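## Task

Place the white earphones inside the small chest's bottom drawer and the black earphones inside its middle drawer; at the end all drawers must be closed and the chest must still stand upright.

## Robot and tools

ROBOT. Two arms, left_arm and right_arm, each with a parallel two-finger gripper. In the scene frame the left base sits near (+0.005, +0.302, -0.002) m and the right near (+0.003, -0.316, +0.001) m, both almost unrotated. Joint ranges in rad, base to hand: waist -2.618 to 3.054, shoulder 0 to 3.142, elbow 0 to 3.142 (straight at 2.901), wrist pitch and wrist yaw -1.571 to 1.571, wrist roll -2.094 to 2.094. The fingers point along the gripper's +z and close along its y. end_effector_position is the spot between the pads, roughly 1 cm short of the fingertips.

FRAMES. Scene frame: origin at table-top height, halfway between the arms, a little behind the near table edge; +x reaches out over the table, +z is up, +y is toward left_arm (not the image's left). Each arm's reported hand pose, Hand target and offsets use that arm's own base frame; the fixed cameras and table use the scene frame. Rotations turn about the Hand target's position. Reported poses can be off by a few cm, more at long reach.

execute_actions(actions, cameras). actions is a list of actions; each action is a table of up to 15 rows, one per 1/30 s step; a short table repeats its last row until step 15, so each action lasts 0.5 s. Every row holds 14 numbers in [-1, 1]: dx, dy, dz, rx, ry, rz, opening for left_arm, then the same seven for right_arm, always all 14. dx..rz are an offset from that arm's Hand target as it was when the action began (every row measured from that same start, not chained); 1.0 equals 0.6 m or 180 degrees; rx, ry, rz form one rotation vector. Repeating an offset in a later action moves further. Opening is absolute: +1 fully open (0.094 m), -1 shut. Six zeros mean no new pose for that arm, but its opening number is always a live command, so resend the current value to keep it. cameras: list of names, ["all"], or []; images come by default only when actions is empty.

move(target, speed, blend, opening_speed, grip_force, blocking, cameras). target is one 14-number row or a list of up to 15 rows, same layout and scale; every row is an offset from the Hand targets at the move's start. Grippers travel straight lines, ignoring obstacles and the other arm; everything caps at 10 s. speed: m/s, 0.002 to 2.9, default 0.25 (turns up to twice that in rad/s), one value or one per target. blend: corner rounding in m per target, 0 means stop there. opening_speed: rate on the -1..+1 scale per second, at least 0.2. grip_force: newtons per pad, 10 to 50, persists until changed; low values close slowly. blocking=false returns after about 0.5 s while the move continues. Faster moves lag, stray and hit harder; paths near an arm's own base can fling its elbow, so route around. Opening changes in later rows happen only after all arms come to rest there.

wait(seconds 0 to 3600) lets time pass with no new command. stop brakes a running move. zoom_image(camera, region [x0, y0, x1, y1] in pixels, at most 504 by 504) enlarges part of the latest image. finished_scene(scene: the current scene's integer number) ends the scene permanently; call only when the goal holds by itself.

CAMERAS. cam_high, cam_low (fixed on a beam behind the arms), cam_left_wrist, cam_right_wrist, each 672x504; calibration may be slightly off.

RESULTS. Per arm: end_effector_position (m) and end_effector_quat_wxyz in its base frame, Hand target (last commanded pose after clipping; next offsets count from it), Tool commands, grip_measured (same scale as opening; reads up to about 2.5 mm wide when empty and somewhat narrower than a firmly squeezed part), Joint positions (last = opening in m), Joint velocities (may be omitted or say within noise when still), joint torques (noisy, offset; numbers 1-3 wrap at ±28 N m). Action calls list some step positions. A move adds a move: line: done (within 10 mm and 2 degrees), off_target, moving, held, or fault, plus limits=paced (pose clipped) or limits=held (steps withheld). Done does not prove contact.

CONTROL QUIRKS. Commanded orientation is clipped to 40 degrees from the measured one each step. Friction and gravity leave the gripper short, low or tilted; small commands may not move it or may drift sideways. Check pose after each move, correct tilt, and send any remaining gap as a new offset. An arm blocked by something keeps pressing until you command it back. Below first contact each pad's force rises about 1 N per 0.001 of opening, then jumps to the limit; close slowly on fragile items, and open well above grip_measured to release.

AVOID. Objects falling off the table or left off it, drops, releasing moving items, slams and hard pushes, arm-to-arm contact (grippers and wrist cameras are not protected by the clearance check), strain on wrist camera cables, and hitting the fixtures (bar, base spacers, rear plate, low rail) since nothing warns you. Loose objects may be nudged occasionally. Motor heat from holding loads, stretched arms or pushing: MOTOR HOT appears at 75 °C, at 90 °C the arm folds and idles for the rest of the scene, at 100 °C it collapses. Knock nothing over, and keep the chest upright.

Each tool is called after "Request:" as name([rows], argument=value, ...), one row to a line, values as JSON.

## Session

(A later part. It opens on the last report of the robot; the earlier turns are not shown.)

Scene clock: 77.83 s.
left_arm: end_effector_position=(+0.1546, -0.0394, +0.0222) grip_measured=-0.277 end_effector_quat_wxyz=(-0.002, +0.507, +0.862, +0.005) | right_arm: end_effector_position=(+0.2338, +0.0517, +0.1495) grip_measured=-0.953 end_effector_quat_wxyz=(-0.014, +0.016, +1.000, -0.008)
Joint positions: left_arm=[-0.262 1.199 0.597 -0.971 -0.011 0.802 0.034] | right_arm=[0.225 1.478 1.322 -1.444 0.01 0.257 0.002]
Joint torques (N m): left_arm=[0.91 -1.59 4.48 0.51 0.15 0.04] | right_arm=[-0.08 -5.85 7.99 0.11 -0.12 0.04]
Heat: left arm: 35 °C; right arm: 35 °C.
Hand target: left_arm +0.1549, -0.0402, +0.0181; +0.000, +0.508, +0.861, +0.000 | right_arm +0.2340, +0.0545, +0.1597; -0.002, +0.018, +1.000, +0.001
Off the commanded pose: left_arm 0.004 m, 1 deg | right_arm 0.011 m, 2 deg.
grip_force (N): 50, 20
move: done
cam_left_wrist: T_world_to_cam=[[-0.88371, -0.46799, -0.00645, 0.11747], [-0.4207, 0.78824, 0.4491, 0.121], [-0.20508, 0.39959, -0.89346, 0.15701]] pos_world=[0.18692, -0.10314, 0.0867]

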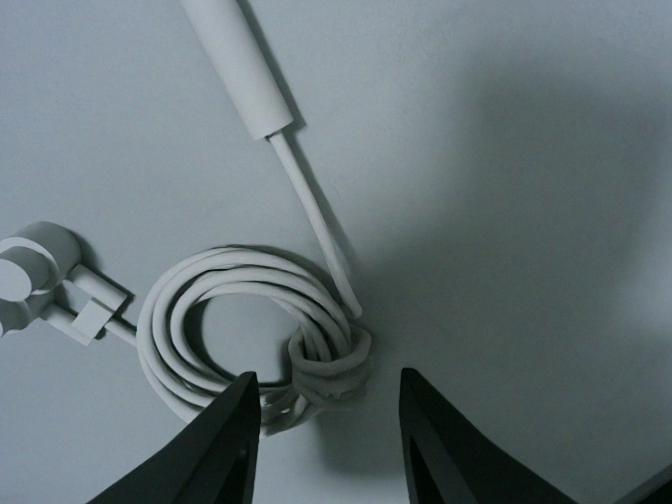

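Request:
move([
  [0, 0, -0.0155, 0, 0, 0, -0.28, 0, 0, 0, 0, 0, 0, -1.0],
  [0, 0, -0.0155, 0, 0, 0, -1.0, 0, 0, 0, 0, 0, 0, -1.0],
  [0, 0, 0.2, 0, 0, 0, -1.0, 0, 0, 0, 0, 0, 0, -1.0],
], speed=[0.05, 0.05, 0.12], grip_force=[25, 20], cameras=["cam_left_wrist", "cam_low", "cam_high"])

Scene clock: 84.13 s.
left_arm: end_effector_position=(+0.1497, -0.0393, +0.1278) grip_measured=-0.798 end_effector_quat_wxyz=(-0.016, +0.507, +0.862, -0.002) | right_arm: end_effector_position=(+0.2338, +0.0517, +0.1495) grip_measured=-0.953 end_effector_quat_wxyz=(-0.014, +0.016, +1.000, -0.008)
Joint positions: left_arm=[-0.262 1.146 0.992 -1.448 -0.005 0.802 0.009] | right_arm=[0.225 1.478 1.322 -1.444 0.01 0.257 0.002]
Joint torques (N m): left_arm=[0.85 -2.43 8.55 0.11 0.06 0] | right_arm=[-0.08 -5.85 7.98 0.11 -0.11 0.04]
Heat: left arm: 35 °C; right arm: 36 °C.
Hand target: left_arm +0.1549, -0.0403, +0.1380; +0.000, +0.508, +0.861, +0.000 | right_arm +0.2340, +0.0545, +0.1597; -0.002, +0.018, +1.000, +0.001
Off the commanded pose: left_arm 0.012 m, 2 deg | right_arm 0.011 m, 2 deg.
grip_force (N): 25, 20
move: off_target (left_arm)
cam_left_wrist: T_world_to_cam=[[-0.88344, -0.46813, 0.01973, 0.11045], [-0.40696, 0.7875, 0.46285, 0.06747], [-0.23221, 0.40087, -0.88622, 0.25348]] pos_world=[0.1839, -0.10304, 0.19123]
Images, in order (width x height): cam_high 672x504, cam_low 672x504, cam_left_wrist 672x504.

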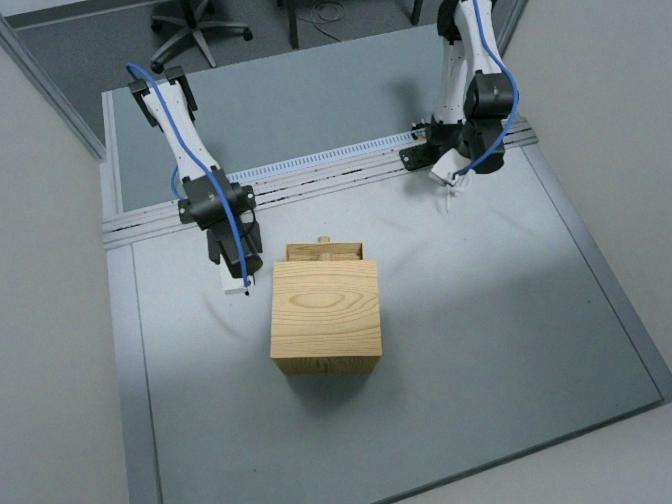

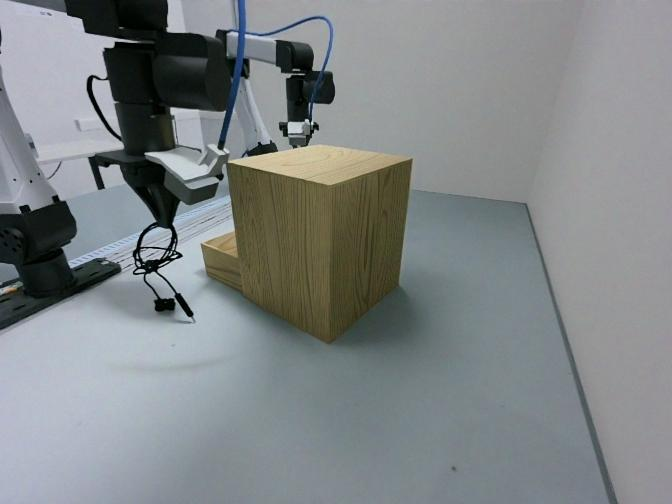

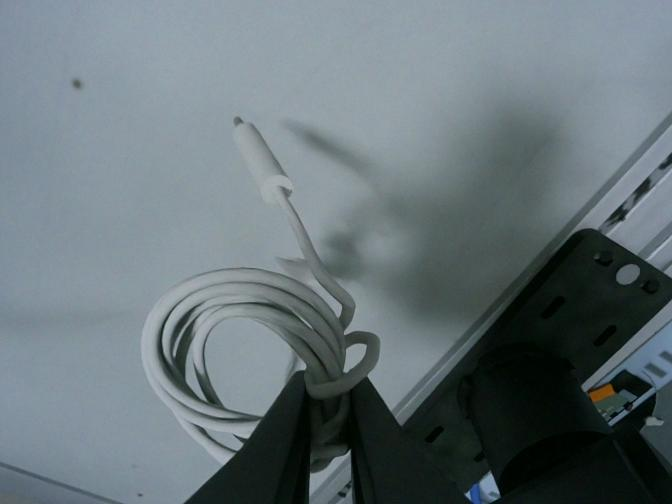

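Request:
move([
  [0.0048, -0.5128, 0.1617, -0.1636, -0.1964, 0.2241, -1.0, 0, -0.0833, 0.03, 0, 0, 0, -1.0],
  [0.1322, -0.5942, 0.1617, -0.1636, -0.1964, 0.2241, -1.0, 0, -0.0833, 0.03, 0, 0, 0, -1.0],
], speed=0.22, blend=[0.03, 0], cameras=["cam_left_wrist", "cam_low"])

Scene clock: 91.00 s.
left_arm: end_effector_position=(+0.2292, -0.3887, +0.2246) grip_measured=-0.798 end_effector_quat_wxyz=(+0.371, +0.154, +0.915, -0.046) | right_arm: end_effector_position=(+0.2347, +0.0040, +0.1649) grip_measured=-0.953 end_effector_quat_wxyz=(-0.021, +0.019, +1.000, -0.006)
Joint positions: left_arm=[-1.26 1.834 1.78 -1.018 -0.609 -0.767 0.009] | right_arm=[0.024 1.478 1.383 -1.518 0.01 0.063 0.002]
Joint torques (N m): left_arm=[0.91 -6.87 9.52 1.35 -0.32 0] | right_arm=[-0.75 -6.72 7.86 0.08 -0.12 -0.1]
Heat: left arm: 36 °C; right arm: 36 °C.
Hand target: left_arm +0.2341, -0.3968, +0.2349; +0.377, +0.148, +0.912, -0.062 | right_arm +0.2340, +0.0046, +0.1776; -0.002, +0.018, +1.000, +0.001
Off the commanded pose: left_arm 0.014 m, 2 deg | right_arm 0.013 m, 2 deg.
grip_force (N): 25, 20
move: off_target (left_arm, right_arm)
cam_left_wrist: T_world_to_cam=[[-0.32909, -0.94328, -0.04392, -0.28226], [-0.89513, 0.32643, -0.30361, 0.43501], [0.30072, -0.0606, -0.95178, 0.21098]] pos_world=[0.23306, -0.39546, 0.32049]
Images, in order (width x height): cam_low 672x504, cam_left_wrist 672x504.

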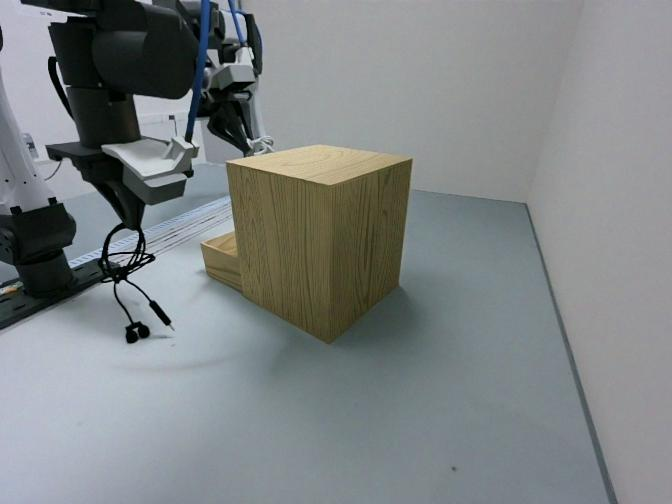

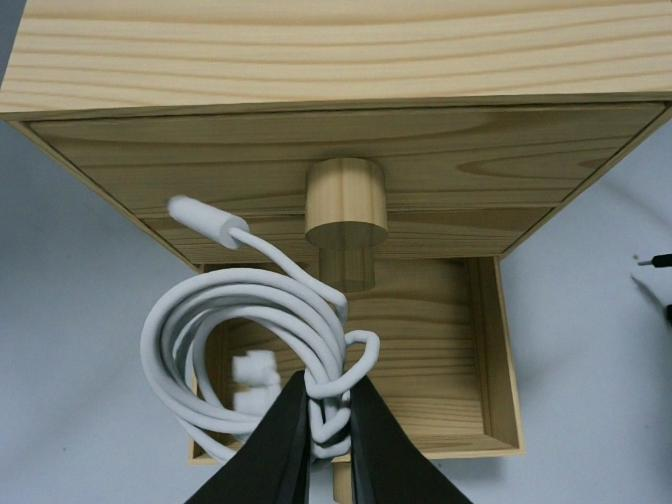

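Request:
move([
  [0.002, -0.0325, -0.03, 0, 0, 0, -1.0, 0, 0, 0, 0, 0, 0, -1.0],
  [0.002, -0.0325, -0.191, 0, 0, 0, -1.0, 0, 0, 0, 0, 0, 0, -1.0],
], speed=0.14, blend=[0.01, 0], cameras=["cam_left_wrist", "cam_high"])

Scene clock: 95.70 s.
left_arm: end_effector_position=(+0.2369, -0.4131, +0.1252) grip_measured=-0.798 end_effector_quat_wxyz=(+0.376, +0.146, +0.913, -0.058) | right_arm: end_effector_position=(+0.2347, +0.0040, +0.1649) grip_measured=-0.953 end_effector_quat_wxyz=(-0.021, +0.019, +1.000, -0.006)
Joint positions: left_arm=[-1.26 1.918 1.484 -0.613 -0.608 -0.776 0.009] | right_arm=[0.024 1.478 1.383 -1.518 0.01 0.063 0.002]
Joint torques (N m): left_arm=[-0.09 -7.82 5.33 1.55 -0.32 -0.05] | right_arm=[-0.77 -6.68 7.9 0.1 -0.11 -0.1]
Heat: left arm: 36 °C; right arm: 36 °C.
Hand target: left_arm +0.2354, -0.4163, +0.1205; +0.378, +0.148, +0.912, -0.062 | right_arm +0.2340, +0.0046, +0.1776; -0.002, +0.018, +1.000, +0.001
Off the commanded pose: left_arm 0.006 m, 1 deg | right_arm 0.013 m, 2 deg.
grip_force (N): 25, 20
move: done
cam_left_wrist: T_world_to_cam=[[-0.32364, -0.94602, -0.01758, -0.31283], [-0.89526, 0.31218, -0.3179, 0.41563], [0.30623, -0.08714, -0.94796, 0.09988]] pos_world=[0.24027, -0.417, 0.22131]
Images, in order (width x height): cam_high 672x504, cam_left_wrist 672x504.

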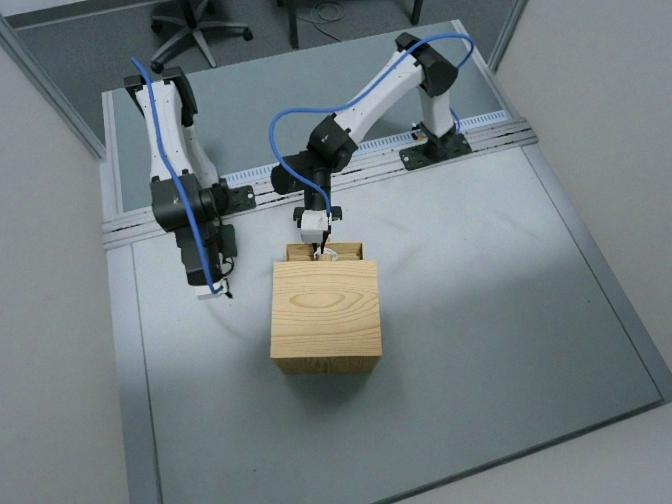

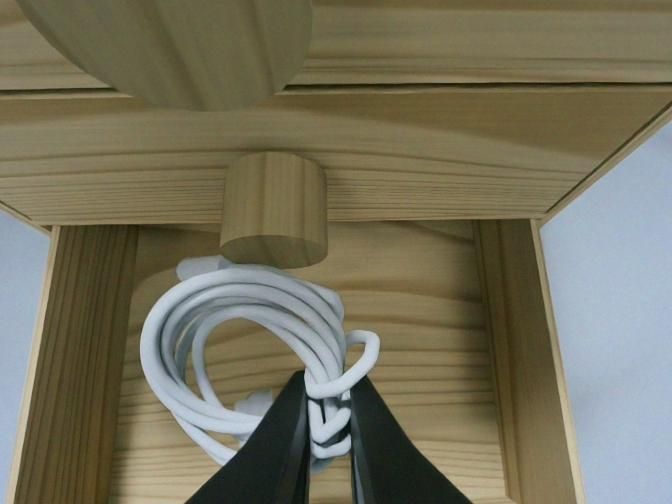

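Request:
move([
  [-0.0187, 0.0108, 0, 0, 0, 0, -1.0, 0, 0, 0, 0, 0, 0, -1.0],
  [-0.0187, 0.0108, -0.0987, 0, 0, 0, -1.0, 0, 0, 0, 0, 0, 0, -1.0],
  [-0.0187, 0.0108, -0.0987, 0, 0, 0, -0.28, 0, 0, 0, 0, 0, 0, -1.0],
], speed=0.12, grip_force=[40, 20], blend=[0.004, 0, 0], cameras=["cam_left_wrist", "cam_low"])

Scene clock: 99.43 s.
left_arm: end_effector_position=(+0.2250, -0.4109, +0.0696) grip_measured=-0.284 end_effector_quat_wxyz=(+0.377, +0.148, +0.912, -0.066) | right_arm: end_effector_position=(+0.2347, +0.0040, +0.1649) grip_measured=-0.953 end_effector_quat_wxyz=(-0.021, +0.019, +1.000, -0.006)
Joint positions: left_arm=[-1.286 1.952 1.296 -0.388 -0.614 -0.794 0.034] | right_arm=[0.024 1.478 1.383 -1.518 0.01 0.063 0.002]
Joint torques (N m): left_arm=[-0.05 -7.25 4.9 1.47 -0.4 -0.09] | right_arm=[-0.83 -6.72 7.91 0.09 -0.11 -0.09]
Heat: left arm: 36 °C; right arm: 37 °C.
Hand target: left_arm +0.2242, -0.4098, +0.0611; +0.377, +0.148, +0.912, -0.062 | right_arm +0.2340, +0.0046, +0.1776; -0.002, +0.018, +1.000, +0.001
Off the commanded pose: left_arm 0.008 m, 1 deg | right_arm 0.013 m, 2 deg.
grip_force (N): 40, 20
move: done
cam_left_wrist: T_world_to_cam=[[-0.33217, -0.94321, -0.00485, -0.31343], [-0.89197, 0.31578, -0.32353, 0.38771], [0.30669, -0.10314, -0.94621, 0.04418]] pos_world=[0.22816, -0.41351, 0.16572]
Images, in order (width x height): cam_low 672x504, cam_left_wrist 672x504.

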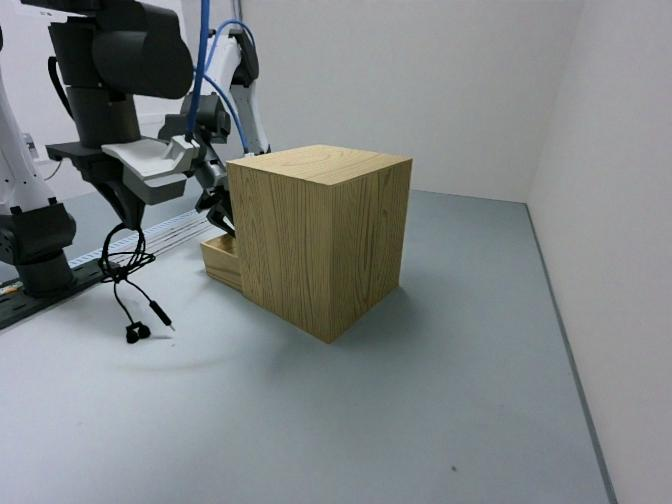

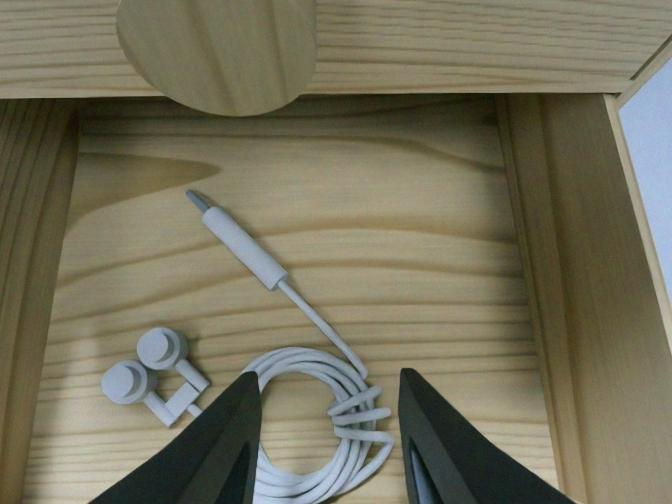

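Request:
move([
  [0, 0, 0.1232, 0, 0, 0, -0.28, 0, 0, 0, 0, 0, 0, -1.0],
  [-0.1377, 0.0752, 0.1065, -0.0617, -0.1844, 0, -0.28, 0, 0, 0, 0, 0, 0, -1.0],
  [-0.1377, 0.0752, -0.0185, -0.0617, -0.1844, 0, 0.35, 0, 0, 0, 0, 0, 0, -1.0],
], speed=0.2, grip_force=[50, 20], blend=[0.02, 0.02, 0], cameras=["cam_left_wrist", "cam_high"])

Scene clock: 105.70 s.
left_arm: end_effector_position=(+0.1419, -0.3680, +0.0538) grip_measured=+0.347 end_effector_quat_wxyz=(+0.631, +0.122, +0.758, -0.107) | right_arm: end_effector_position=(+0.2347, +0.0040, +0.1649) grip_measured=-0.953 end_effector_quat_wxyz=(-0.021, +0.019, +1.000, -0.006)
Joint positions: left_arm=[-1.635 2.023 0.698 0.71 -1.252 -0.598 0.063] | right_arm=[0.024 1.478 1.383 -1.518 0.01 0.063 0.002]
Joint torques (N m): left_arm=[0.02 -5.94 3.12 1.79 -0.45 -0.05] | right_arm=[-0.79 -6.68 7.91 0.1 -0.11 -0.1]
Heat: left arm: 36 °C; right arm: 37 °C.
Hand target: left_arm +0.1414, -0.3648, +0.0501; +0.634, +0.123, +0.756, -0.104 | right_arm +0.2340, +0.0046, +0.1776; -0.002, +0.018, +1.000, +0.001
Off the commanded pose: left_arm 0.005 m, 1 deg | right_arm 0.013 m, 2 deg.
grip_force (N): 50, 20
move: done
cam_left_wrist: T_world_to_cam=[[-0.32346, -0.94616, -0.01216, -0.30254], [-0.56055, 0.20195, -0.80312, 0.23178], [0.76233, -0.25296, -0.5957, -0.07953]] pos_world=[0.09269, -0.35318, 0.13509]
Images, in order (width x height): cam_high 672x504, cam_left_wrist 672x504.

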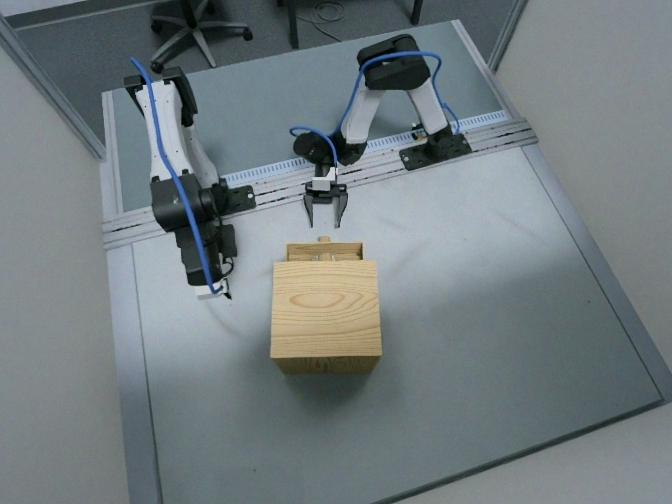

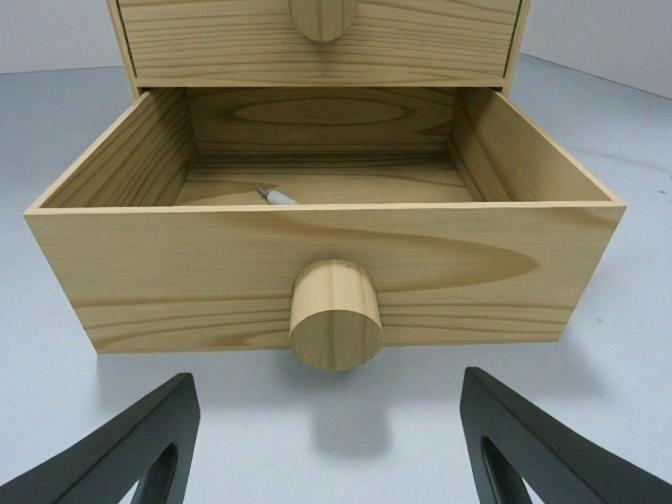

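Request:
move([
  [0.0632, -0.0211, -0.005, 0, 0, 0, 0.35, 0, 0, 0, 0, 0, 0, -1.0],
  [0.2548, -0.0853, -0.005, 0, 0, 0, 0.35, 0, 0, 0, 0, 0, 0, -1.0],
], speed=[0.15, 0.08], blend=[0.004, 0], cameras=["cam_left_wrist", "cam_high"])

Scene clock: 110.77 s.
left_arm: end_effector_position=(+0.2898, -0.4081, +0.0437) grip_measured=+0.347 end_effector_quat_wxyz=(+0.631, +0.126, +0.760, -0.094) | right_arm: end_effector_position=(+0.2347, +0.0040, +0.1649) grip_measured=-0.953 end_effector_quat_wxyz=(-0.021, +0.019, +1.000, -0.006)
Joint positions: left_arm=[-1.228 2.248 0.94 1.007 -0.893 -0.221 0.063] | right_arm=[0.024 1.478 1.383 -1.518 0.01 0.063 0.002]
Joint torques (N m): left_arm=[0.79 -7.57 6.68 1.98 0.01 -0.02] | right_arm=[-0.79 -6.69 7.91 0.09 -0.11 -0.1]
Heat: left arm: 35 °C; right arm: 37 °C.
Hand target: left_arm +0.2943, -0.4158, +0.0470; +0.634, +0.123, +0.756, -0.104 | right_arm +0.2340, +0.0046, +0.1776; -0.002, +0.018, +1.000, +0.001
Off the commanded pose: left_arm 0.010 m, 1 deg | right_arm 0.013 m, 2 deg.
grip_force (N): 50, 20
move: done
cam_left_wrist: T_world_to_cam=[[-0.31329, -0.94899, -0.03567, -0.29585], [-0.56127, 0.21533, -0.79913, 0.32022], [0.76605, -0.23034, -0.6001, -0.19993]] pos_world=[0.24021, -0.39576, 0.12537]
Images, in order (width x height): cam_high 672x504, cam_left_wrist 672x504.

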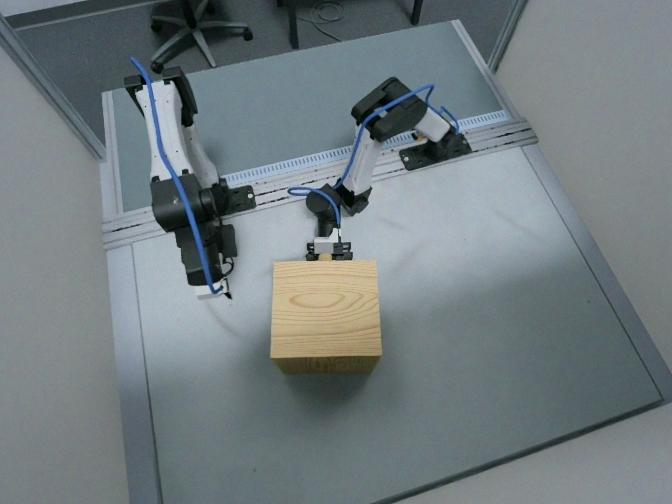

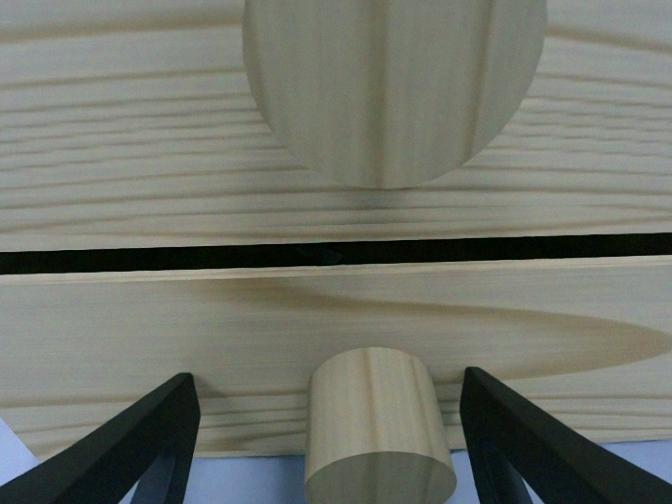

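Request:
move(target=[0.0085, -0.0186, 0, 0, 0, 0, 0.4, 0, 0, 0, 0, 0, 0, -1.0], speed=0.05, cameras=["cam_left_wrist"])

Scene clock: 112.27 s.
left_arm: end_effector_position=(+0.2939, -0.4201, +0.0456) grip_measured=+0.397 end_effector_quat_wxyz=(+0.633, +0.123, +0.758, -0.098) | right_arm: end_effector_position=(+0.2347, +0.0040, +0.1649) grip_measured=-0.953 end_effector_quat_wxyz=(-0.021, +0.019, +1.000, -0.006)
Joint positions: left_arm=[-1.228 2.273 0.996 0.988 -0.892 -0.22 0.066] | right_arm=[0.024 1.478 1.383 -1.518 0.01 0.063 0.002]
Joint torques (N m): left_arm=[1.06 -7.83 6.94 1.85 0.04 -0.01] | right_arm=[-0.77 -6.67 7.9 0.09 -0.12 -0.11]
Heat: left arm: 35 °C; right arm: 37 °C.
Hand target: left_arm +0.2994, -0.4270, +0.0471; +0.634, +0.123, +0.756, -0.104 | right_arm +0.2340, +0.0046, +0.1776; -0.002, +0.018, +1.000, +0.001
Off the commanded pose: left_arm 0.009 m, 1 deg | right_arm 0.013 m, 2 deg.
grip_force (N): 50, 20
move: done
cam_left_wrist: T_world_to_cam=[[-0.31437, -0.94892, -0.02691, -0.30594], [-0.55771, 0.20756, -0.80367, 0.32248], [0.7682, -0.23764, -0.59447, -0.20885]] pos_world=[0.24411, -0.40687, 0.12678]

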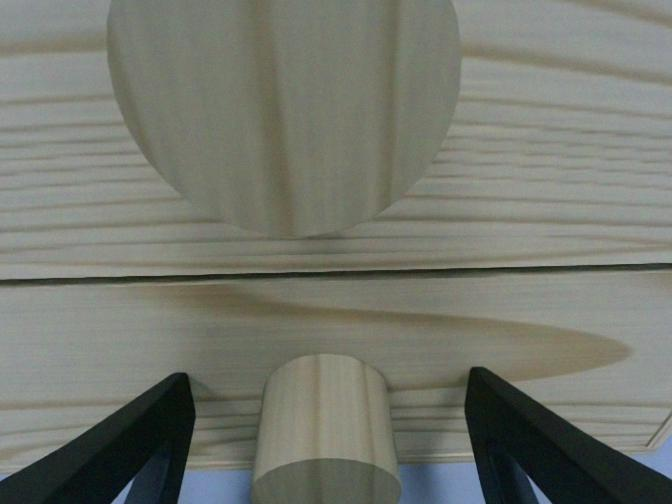

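Request:
zoom_image(camera="cam_left_wrist", region=[172, 200, 672, 500])

Scaled by 1.008 from the camera's image (finer frame: 960x720).

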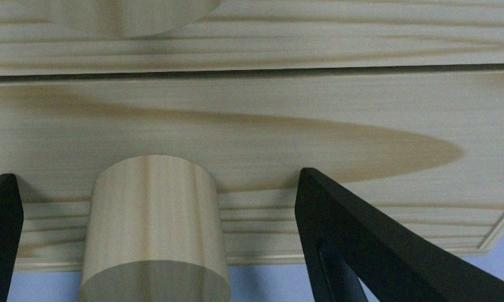

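Request:
move([
  [-0.1065, 0.0356, 0, 0, 0, 0, 0.4, 0, 0, 0, 0, 0, 0, -1.0],
  [-0.1065, 0.0356, 0.1282, 0, 0, 0, 0.4, 0, 0, 0, 0, 0, 0, -1.0],
], speed=0.15, blend=[0.015, 0], cameras=["cam_left_wrist"])

Scene clock: 115.70 s.
left_arm: end_effector_position=(+0.2362, -0.4021, +0.1011) grip_measured=+0.397 end_effector_quat_wxyz=(+0.625, +0.145, +0.762, -0.084) | right_arm: end_effector_position=(+0.2347, +0.0040, +0.1649) grip_measured=-0.953 end_effector_quat_wxyz=(-0.021, +0.019, +1.000, -0.006)
Joint positions: left_arm=[-1.36 1.974 0.871 0.713 -1.003 -0.279 0.066] | right_arm=[0.024 1.478 1.383 -1.518 0.01 0.063 0.002]
Joint torques (N m): left_arm=[-0.17 -10.63 6.56 1.74 -0.33 -0.21] | right_arm=[-0.76 -6.68 7.9 0.09 -0.11 -0.1]
Heat: left arm: 35 °C; right arm: 37 °C.
Hand target: left_arm +0.2357, -0.4056, +0.1240; +0.634, +0.123, +0.756, -0.104 | right_arm +0.2340, +0.0046, +0.1776; -0.002, +0.018, +1.000, +0.001
Off the commanded pose: left_arm 0.023 m, 4 deg | right_arm 0.013 m, 2 deg.
grip_force (N): 50, 20
move: off_target (left_arm)
cam_left_wrist: T_world_to_cam=[[-0.33027, -0.94106, -0.07294, -0.29394], [-0.5618, 0.25809, -0.78599, 0.3507], [0.75848, -0.21862, -0.61393, -0.11528]] pos_world=[0.18738, -0.39233, 0.18343]

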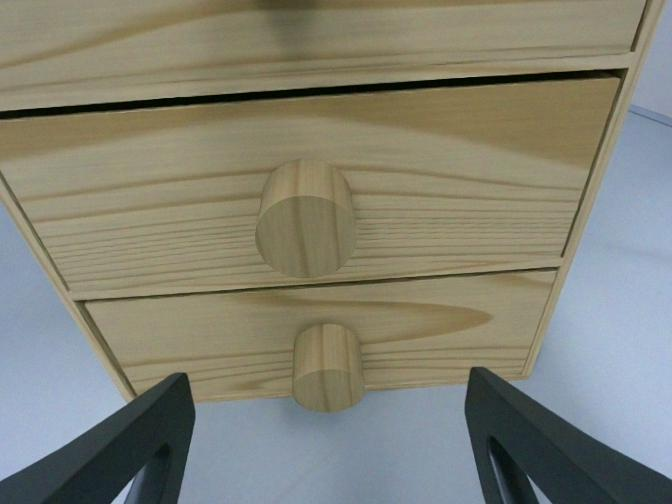

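Request:
move(target=[0.0026, 0.0079, 0.0275, -0.016, 0.0053, 0.0035, 0.4, 0, 0, 0, 0, 0, 0, -1.0], speed=0.1, cameras=[])

Scene clock: 118.20 s.
left_arm: end_effector_position=(+0.2355, -0.3987, +0.1192) grip_measured=+0.397 end_effector_quat_wxyz=(+0.624, +0.125, +0.765, -0.102) | right_arm: end_effector_position=(+0.2347, +0.0040, +0.1649) grip_measured=-0.953 end_effector_quat_wxyz=(-0.021, +0.019, +1.000, -0.006)
Joint positions: left_arm=[-1.36 1.909 0.871 0.654 -1.003 -0.329 0.066] | right_arm=[0.024 1.478 1.383 -1.518 0.01 0.063 0.002]
Joint torques (N m): left_arm=[0.34 -10.04 6.89 1.74 -0.28 -0.2] | right_arm=[-0.76 -6.74 7.9 0.09 -0.12 -0.09]
Heat: left arm: 36 °C; right arm: 37 °C.
Hand target: left_arm +0.2372, -0.4009, +0.1406; +0.631, +0.102, +0.759, -0.120 | right_arm +0.2340, +0.0046, +0.1776; -0.002, +0.018, +1.000, +0.001
Off the commanded pose: left_arm 0.022 m, 4 deg | right_arm 0.013 m, 2 deg.
grip_force (N): 50, 20
move: off_target (left_arm)

Request:
move([
  [0.0820, -0.0239, -0.0067, 0, 0, 0, 0.4, 0, 0, 0, 0, 0, 0, -1.0],
  [0.0820, -0.0239, -0.0067, 0, 0, 0, -0.55, 0, 0, 0, 0, 0, 0, -1.0],
], speed=0.1, grip_force=[35, 20], cameras=["cam_left_wrist"])

Scene clock: 122.50 s.
left_arm: end_effector_position=(+0.2802, -0.4092, +0.1266) grip_measured=-0.425 end_effector_quat_wxyz=(+0.622, +0.116, +0.766, -0.113) | right_arm: end_effector_position=(+0.2347, +0.0040, +0.1649) grip_measured=-0.953 end_effector_quat_wxyz=(-0.021, +0.019, +1.000, -0.006)
Joint positions: left_arm=[-1.247 1.958 0.962 0.672 -0.891 -0.284 0.027] | right_arm=[0.024 1.478 1.383 -1.518 0.01 0.063 0.002]
Joint torques (N m): left_arm=[0.77 -6.93 8.38 2.06 -0.26 -0.02] | right_arm=[-0.79 -6.68 7.94 0.09 -0.12 -0.1]
Heat: left arm: 36 °C; right arm: 37 °C.
Hand target: left_arm +0.2864, -0.4152, +0.1365; +0.631, +0.102, +0.759, -0.120 | right_arm +0.2340, +0.0046, +0.1776; -0.002, +0.018, +1.000, +0.001
Off the commanded pose: left_arm 0.013 m, 2 deg | right_arm 0.013 m, 2 deg.
grip_force (N): 35, 20
move: off_target (left_arm); target 2's new opening was sent with left_arm's hand 0.015 m and 2 deg from that target
cam_left_wrist: T_world_to_cam=[[-0.32208, -0.94668, 0.0082, -0.29897], [-0.58104, 0.19083, -0.79119, 0.37583], [0.74743, -0.25959, -0.61152, -0.1485]] pos_world=[0.23308, -0.39329, 0.20899]

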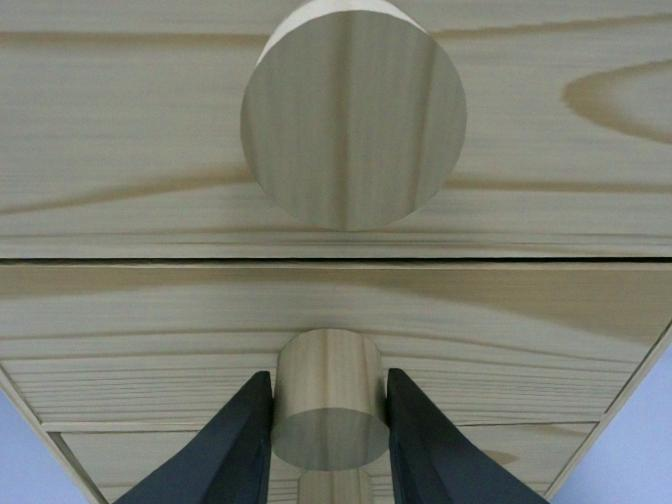

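Request:
move(target=[-0.1770, 0.0592, 0, 0, 0, 0, -0.55, -0.0567, 0.0923, 0.2457, -0.0368, -0.2489, -0.0657, -1.0], speed=0.12, cameras=["cam_left_wrist", "cam_right_wrist", "cam_high"])

Scene clock: 129.70 s.
left_arm: end_effector_position=(+0.1827, -0.3839, +0.1247) grip_measured=-0.427 end_effector_quat_wxyz=(+0.627, +0.116, +0.763, -0.110) | right_arm: end_effector_position=(+0.2025, +0.0637, +0.3168) grip_measured=-0.953 end_effector_quat_wxyz=(+0.376, +0.104, +0.920, -0.039)
Joint positions: left_arm=[-1.508 1.821 0.799 0.549 -1.142 -0.459 0.027] | right_arm=[0.822 1.08 1.532 -1.561 0.647 0.89 0.002]
Joint torques (N m): left_arm=[-0.49 -9.52 4.49 1.64 -0.42 -0.19] | right_arm=[0.29 -1.44 6.84 1.03 0.53 0.08]
Heat: left arm: 37 °C; right arm: 37 °C.
Hand target: left_arm +0.1802, -0.3798, +0.1365; +0.631, +0.102, +0.759, -0.120 | right_arm +0.2001, +0.0600, +0.3251; +0.380, +0.117, +0.916, -0.048
Off the commanded pose: left_arm 0.013 m, 2 deg | right_arm 0.009 m, 2 deg.
joint sent to its limit (right arm) — joint 4 (wrist pitch), lower limit. The joint targets still meet the commanded pose.
grip_force (N): 35, 20
move: off_target (left_arm)
cam_left_wrist: T_world_to_cam=[[-0.31728, -0.94833, 0.00276, -0.30735], [-0.57263, 0.18926, -0.79767, 0.31155], [0.75593, -0.25467, -0.60309, -0.07091]] pos_world=[0.13449, -0.36849, 0.2066]
cam_right_wrist: T_world_to_cam=[[-0.23842, -0.97105, -0.01451, 0.11329], [-0.91289, 0.22919, -0.3378, 0.31779], [0.33135, -0.06729, -0.94111, 0.32632]] pos_world=[0.20899, 0.05913, 0.4161]
Images, in order (width x height): cam_high 672x504, cam_left_wrist 672x504, cam_right_wrist 672x504.

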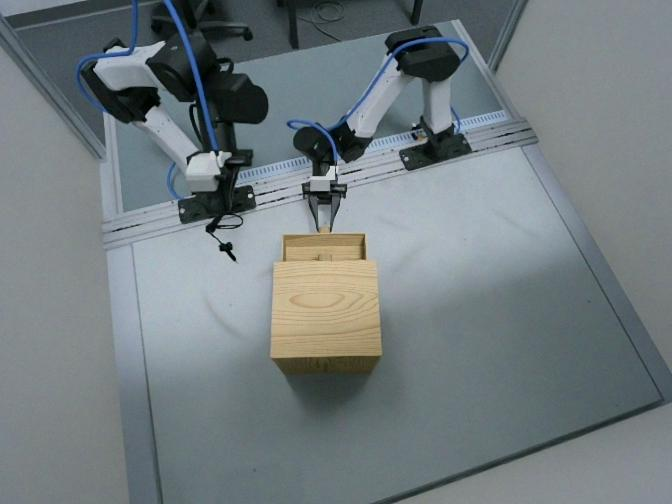

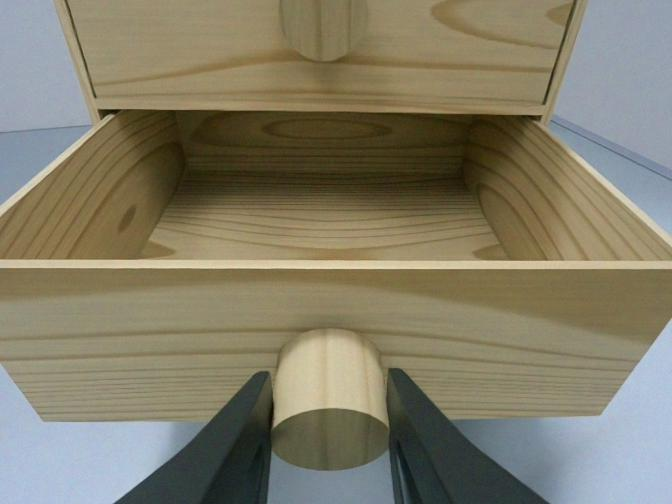

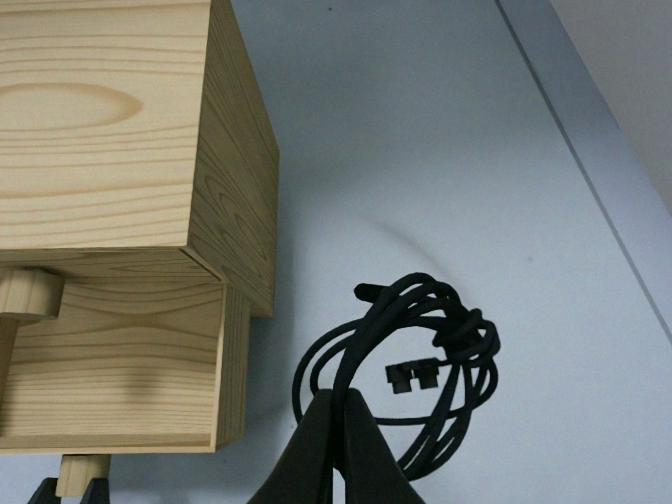

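Request:
move([
  [0, 0, 0, 0, 0, 0, 0.35, 0, 0, 0, 0, 0, 0, -1.0],
  [-0.0632, 0.0212, 0.005, 0, 0, 0, 0.35, 0, 0, 0, 0, 0, 0, -1.0],
  [0.1163, 0.3830, 0.1058, 0, 0, 0, 0.35, 0, 0.15, 0, 0, 0, 0, -1.0],
], speed=0.2, blend=[0, 0.02, 0], grip_force=[50, 20], cameras=["cam_right_wrist"])

Scene clock: 135.83 s.
left_arm: end_effector_position=(+0.2490, -0.1487, +0.1914) grip_measured=+0.347 end_effector_quat_wxyz=(+0.626, +0.101, +0.765, -0.114) | right_arm: end_effector_position=(+0.1991, +0.1486, +0.3194) grip_measured=-0.953 end_effector_quat_wxyz=(+0.397, +0.086, +0.914, +0.013)
Joint positions: left_arm=[-0.839 0.628 0.276 0.132 -0.516 -0.159 0.063] | right_arm=[1.136 1.254 1.618 -1.564 0.746 1.177 0.002]
Joint torques (N m): left_arm=[0.91 -0.5 8.35 2.06 0.06 0.02] | right_arm=[0.29 -1.13 7.32 0.88 0.61 0.07]
Heat: left arm: 37 °C; right arm: 38 °C.
Hand target: left_arm +0.2499, -0.1500, +0.1999; +0.631, +0.102, +0.759, -0.120 | right_arm +0.2001, +0.1500, +0.3250; +0.380, +0.117, +0.916, -0.048
Off the commanded pose: left_arm 0.009 m, 1 deg | right_arm 0.006 m, 8 deg.
joint sent to its limit (right arm) — joint 4 (wrist pitch), lower limit. The joint targets are off in orientation, not in position.
grip_force (N): 50, 20
move: off_target (right_arm)
cam_right_wrist: T_world_to_cam=[[-0.1639, -0.98135, -0.10047, 0.20905], [-0.90964, 0.18976, -0.36952, 0.31153], [0.38169, 0.03083, -0.92378, 0.30544]] pos_world=[0.20106, 0.13661, 0.41827]

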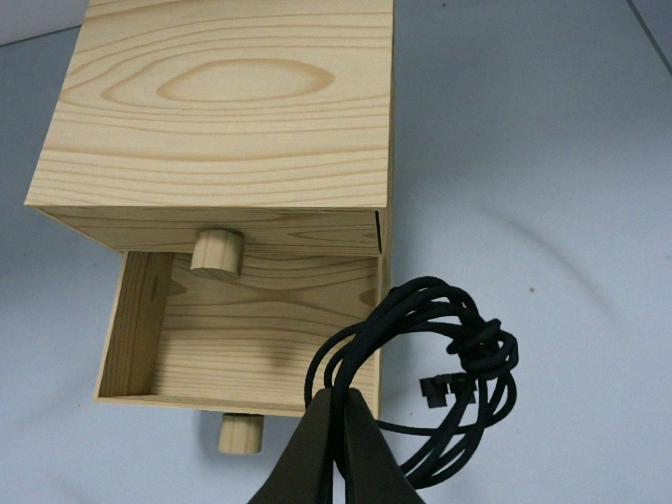

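Request:
move(target=[0, 0, 0, 0, 0, 0, 0.35, 0.1068, 0.1705, -0.0083, 0, 0, 0, -1.0], speed=0.15, cameras=["cam_right_wrist", "cam_left_wrist"])

Scene clock: 139.60 s.
left_arm: end_effector_position=(+0.2489, -0.1488, +0.1913) grip_measured=+0.347 end_effector_quat_wxyz=(+0.626, +0.102, +0.765, -0.115) | right_arm: end_effector_position=(+0.2592, +0.2508, +0.3187) grip_measured=-0.953 end_effector_quat_wxyz=(+0.392, +0.102, +0.914, -0.009)
Joint positions: left_arm=[-0.839 0.628 0.276 0.132 -0.515 -0.159 0.063] | right_arm=[1.104 1.733 2.058 -1.568 0.751 1.197 0.002]
Joint torques (N m): left_arm=[0.84 -0.57 8.29 2.07 0.08 0.03] | right_arm=[-0.59 -4.41 7.41 0.82 0.61 -0.09]
Heat: left arm: 36 °C; right arm: 38 °C.
Hand target: left_arm +0.2499, -0.1499, +0.1999; +0.631, +0.102, +0.759, -0.120 | right_arm +0.2641, +0.2523, +0.3201; +0.380, +0.117, +0.916, -0.048
Off the commanded pose: left_arm 0.009 m, 1 deg | right_arm 0.005 m, 5 deg.
joint sent to its limit (right arm) — joint 4 (wrist pitch), lower limit. The joint targets are off in orientation, not in position.
grip_force (N): 50, 20
move: off_target (right_arm)
cam_left_wrist: T_world_to_cam=[[-0.30246, -0.95273, 0.02866, -0.07283], [-0.58203, 0.1608, -0.79711, 0.35605], [0.75483, -0.25777, -0.60315, -0.02119]] pos_world=[0.2012, -0.13211, 0.27311]
cam_right_wrist: T_world_to_cam=[[-0.2112, -0.97473, -0.07279, 0.32092], [-0.9044, 0.22312, -0.3637, 0.33492], [0.37075, -0.01098, -0.92867, 0.29359]] pos_world=[0.26183, 0.2413, 0.41781]
Images, in order (width x height): cam_left_wrist 672x504, cam_right_wrist 672x504.

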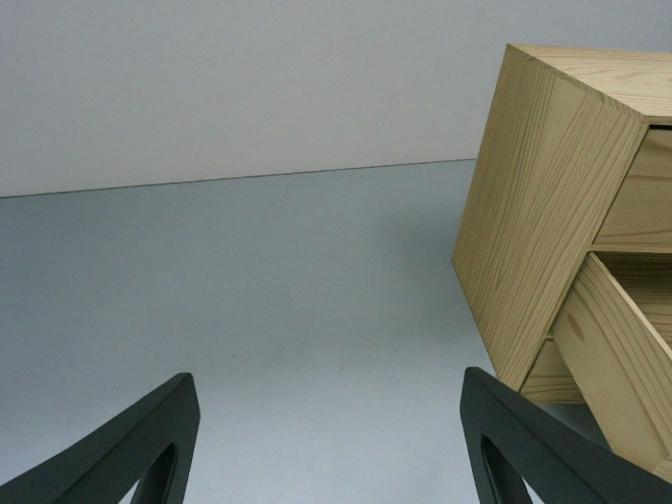

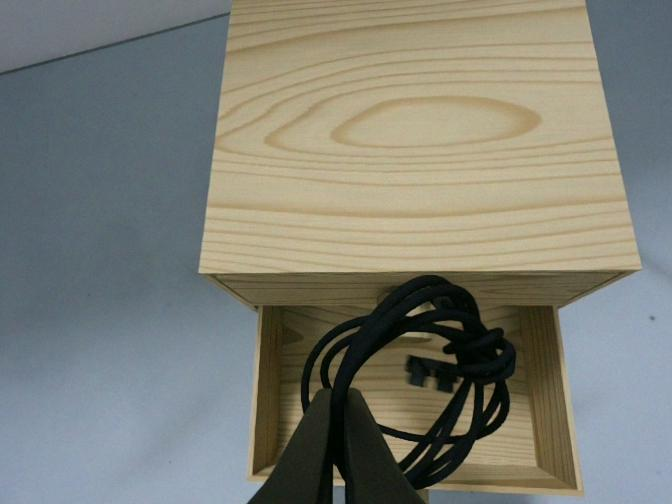

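Request:
wait(seconds=0, cameras=["cam_high", "cam_low", "cam_right_wrist"])

Request:
zoom_image(camera="cam_low", region=[140, 60, 300, 260])

Request:
zoom_image(camera="cam_right_wrist", region=[230, 230, 600, 504])

Scene clock: 141.67 s.
left_arm: end_effector_position=(+0.2489, -0.1488, +0.1913) grip_measured=+0.347 end_effector_quat_wxyz=(+0.626, +0.102, +0.765, -0.115) | right_arm: end_effector_position=(+0.2595, +0.2505, +0.3188) grip_measured=-0.953 end_effector_quat_wxyz=(+0.393, +0.103, +0.914, -0.009)
Joint positions: left_arm=[-0.839 0.628 0.276 0.132 -0.515 -0.159 0.063] | right_arm=[1.104 1.733 2.058 -1.568 0.752 1.197 0.002]
Joint torques (N m): left_arm=[0.87 -0.59 8.29 2.06 0.07 -0.01] | right_arm=[-0.58 -4.41 7.42 0.83 0.61 -0.08]
Heat: left arm: 36 °C; right arm: 38 °C.
Hand target: left_arm +0.2499, -0.1499, +0.1999; +0.631, +0.102, +0.759, -0.120 | right_arm +0.2641, +0.2523, +0.3202; +0.380, +0.117, +0.916, -0.048
Tool commands: left_gripper/opening=+0.35 right_gripper/opening=-1.0
Off the commanded pose: left_arm 0.009 m, 1 deg | right_arm 0.005 m, 5 deg.
grip_force (N): 50, 20
cam_right_wrist: T_world_to_cam=[[-0.21197, -0.97456, -0.07275, 0.32082], [-0.90411, 0.22382, -0.364, 0.33508], [0.37103, -0.01139, -0.92855, 0.29358]] pos_world=[0.26203, 0.241, 0.41791]

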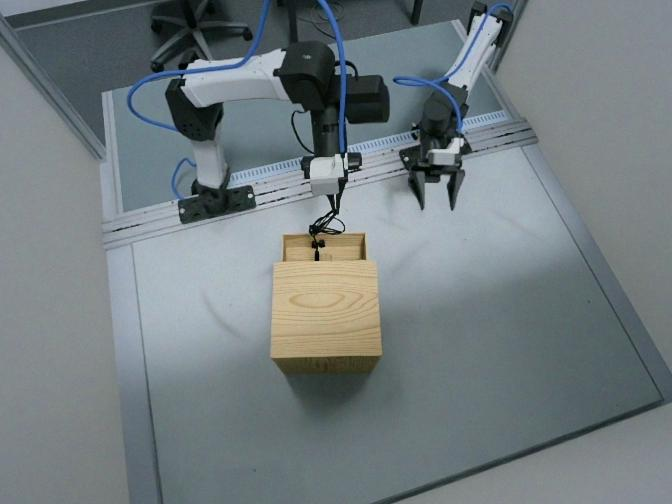

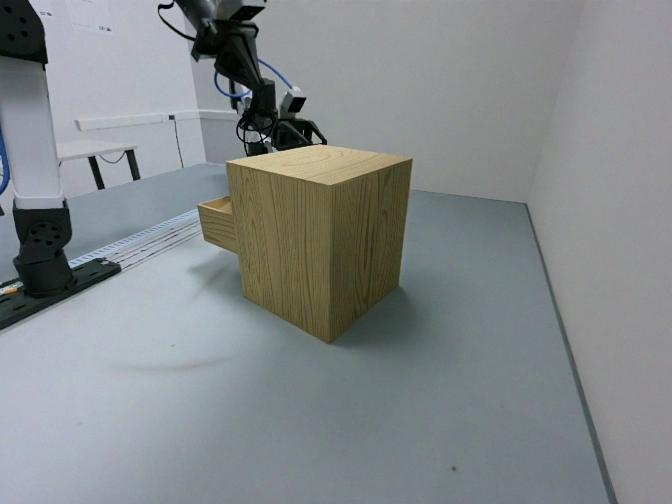

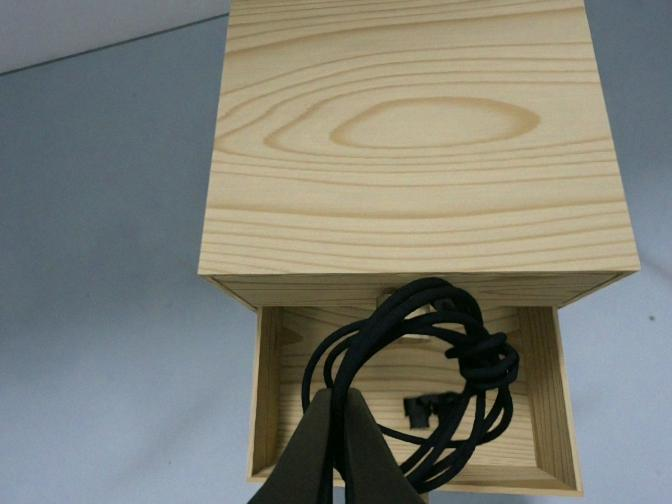

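Scaled by 2.520 from the camera's image (finer frame: 960x720).

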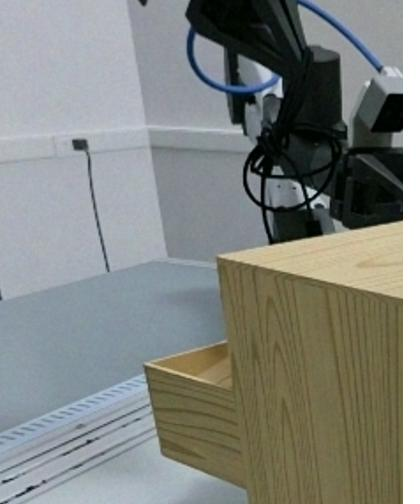

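Scaled by 1.362 from the camera's image (finer frame: 960x720).

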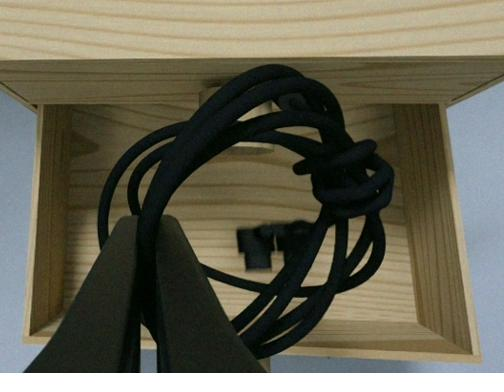

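Request:
zoom_image(camera="cam_high", region=[270, 170, 390, 290])

Scaled by 4.200 from the camera's image (finer frame: 960x720).

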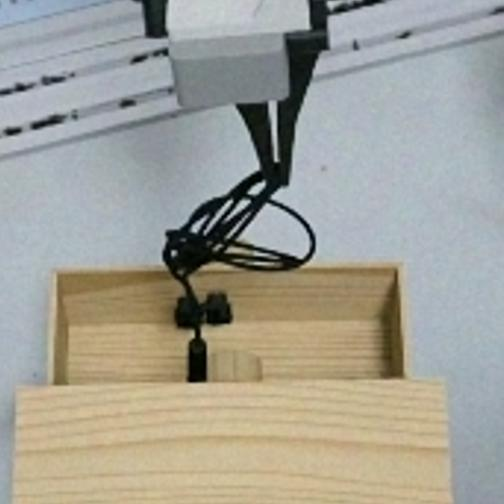

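Request:
move([
  [0, 0, 0, 0, 0, 0, 0.35, -0.0318, -0.0047, 0, 0, 0, 0, -1.0],
  [0, 0, 0, 0, 0, 0, 0.35, -0.0318, -0.0047, -0.247, 0, 0, 0, -1.0],
], speed=0.13, blend=[0.003, 0], cameras=["cam_right_wrist", "cam_high"])

Scene clock: 145.97 s.
left_arm: end_effector_position=(+0.2489, -0.1488, +0.1913) grip_measured=+0.347 end_effector_quat_wxyz=(+0.626, +0.102, +0.765, -0.115) | right_arm: end_effector_position=(+0.2458, +0.2493, +0.1618) grip_measured=-0.953 end_effector_quat_wxyz=(+0.370, +0.114, +0.920, -0.065)
Joint positions: left_arm=[-0.839 0.628 0.276 0.132 -0.515 -0.159 0.063] | right_arm=[1.143 1.692 1.39 -1.143 0.761 1.338 0.002]
Joint torques (N m): left_arm=[0.85 -0.59 8.28 2.04 0.07 0.02] | right_arm=[0.28 -8.92 5.64 0.63 0.56 -0.05]
Heat: left arm: 37 °C; right arm: 38 °C.
Hand target: left_arm +0.2499, -0.1499, +0.1999; +0.631, +0.102, +0.759, -0.120 | right_arm +0.2450, +0.2494, +0.1719; +0.380, +0.117, +0.916, -0.048
Off the commanded pose: left_arm 0.009 m, 1 deg | right_arm 0.010 m, 2 deg.
grip_force (N): 50, 20
move: done
cam_right_wrist: T_world_to_cam=[[-0.27464, -0.96118, 0.02663, 0.30136], [-0.90918, 0.25057, -0.33259, 0.25536], [0.313, -0.11555, -0.9427, 0.19533]] pos_world=[0.25379, 0.24824, 0.26105]
Images, in order (width x height): cam_high 672x504, cam_right_wrist 672x504.

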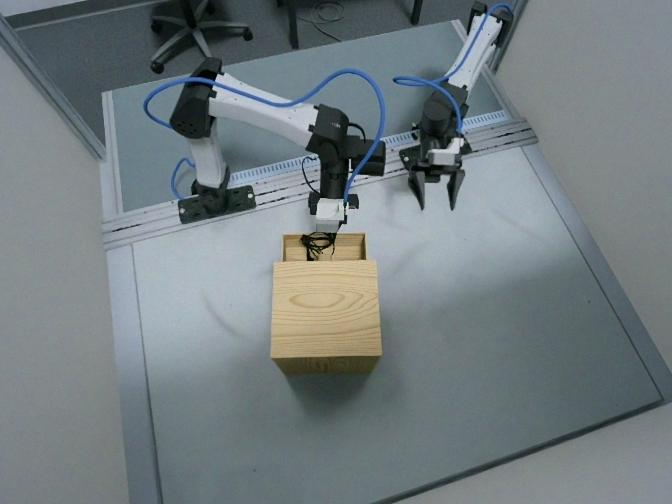

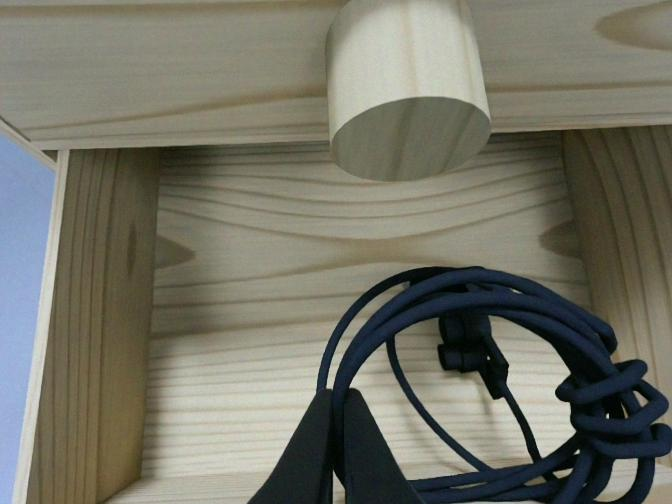

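Request:
move([
  [0, 0, 0, 0, 0, 0, 0.35, 0.0478, 0.0267, -0.0282, 0, 0, 0, -1.0],
], speed=0.1, cameras=["cam_right_wrist"])

Scene clock: 148.13 s.
left_arm: end_effector_position=(+0.2489, -0.1488, +0.1913) grip_measured=+0.347 end_effector_quat_wxyz=(+0.626, +0.102, +0.765, -0.115) | right_arm: end_effector_position=(+0.2685, +0.2586, +0.1551) grip_measured=-0.953 end_effector_quat_wxyz=(+0.378, +0.115, +0.917, -0.052)
Joint positions: left_arm=[-0.839 0.628 0.276 0.132 -0.515 -0.159 0.063] | right_arm=[1.094 1.724 1.39 -1.028 0.761 1.26 0.002]
Joint torques (N m): left_arm=[0.88 -0.5 8.31 2.07 0.07 0.01] | right_arm=[-0.64 -4.96 8.53 0.75 0.44 -0.06]
Heat: left arm: 37 °C; right arm: 38 °C.
Hand target: left_arm +0.2499, -0.1499, +0.1999; +0.631, +0.102, +0.759, -0.120 | right_arm +0.2737, +0.2655, +0.1550; +0.380, +0.117, +0.916, -0.048
Off the commanded pose: left_arm 0.009 m, 1 deg | right_arm 0.009 m, 1 deg.
grip_force (N): 50, 20
move: done
cam_right_wrist: T_world_to_cam=[[-0.26772, -0.9635, 0.00083, 0.31943], [-0.90406, 0.25091, -0.346, 0.27208], [0.33316, -0.09338, -0.93824, 0.17122]] pos_world=[0.27445, 0.25549, 0.25451]

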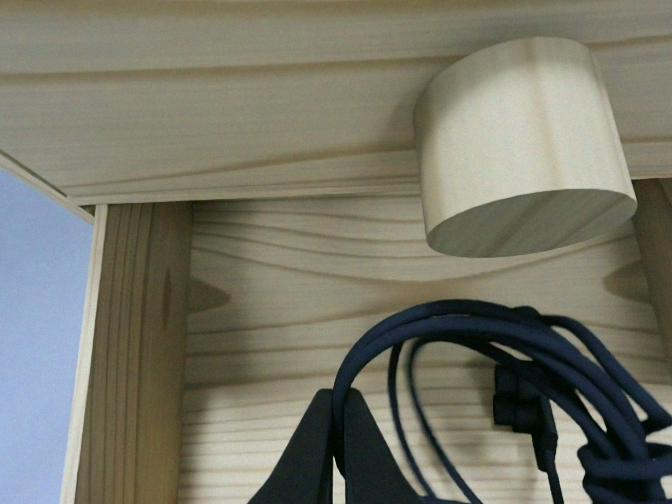

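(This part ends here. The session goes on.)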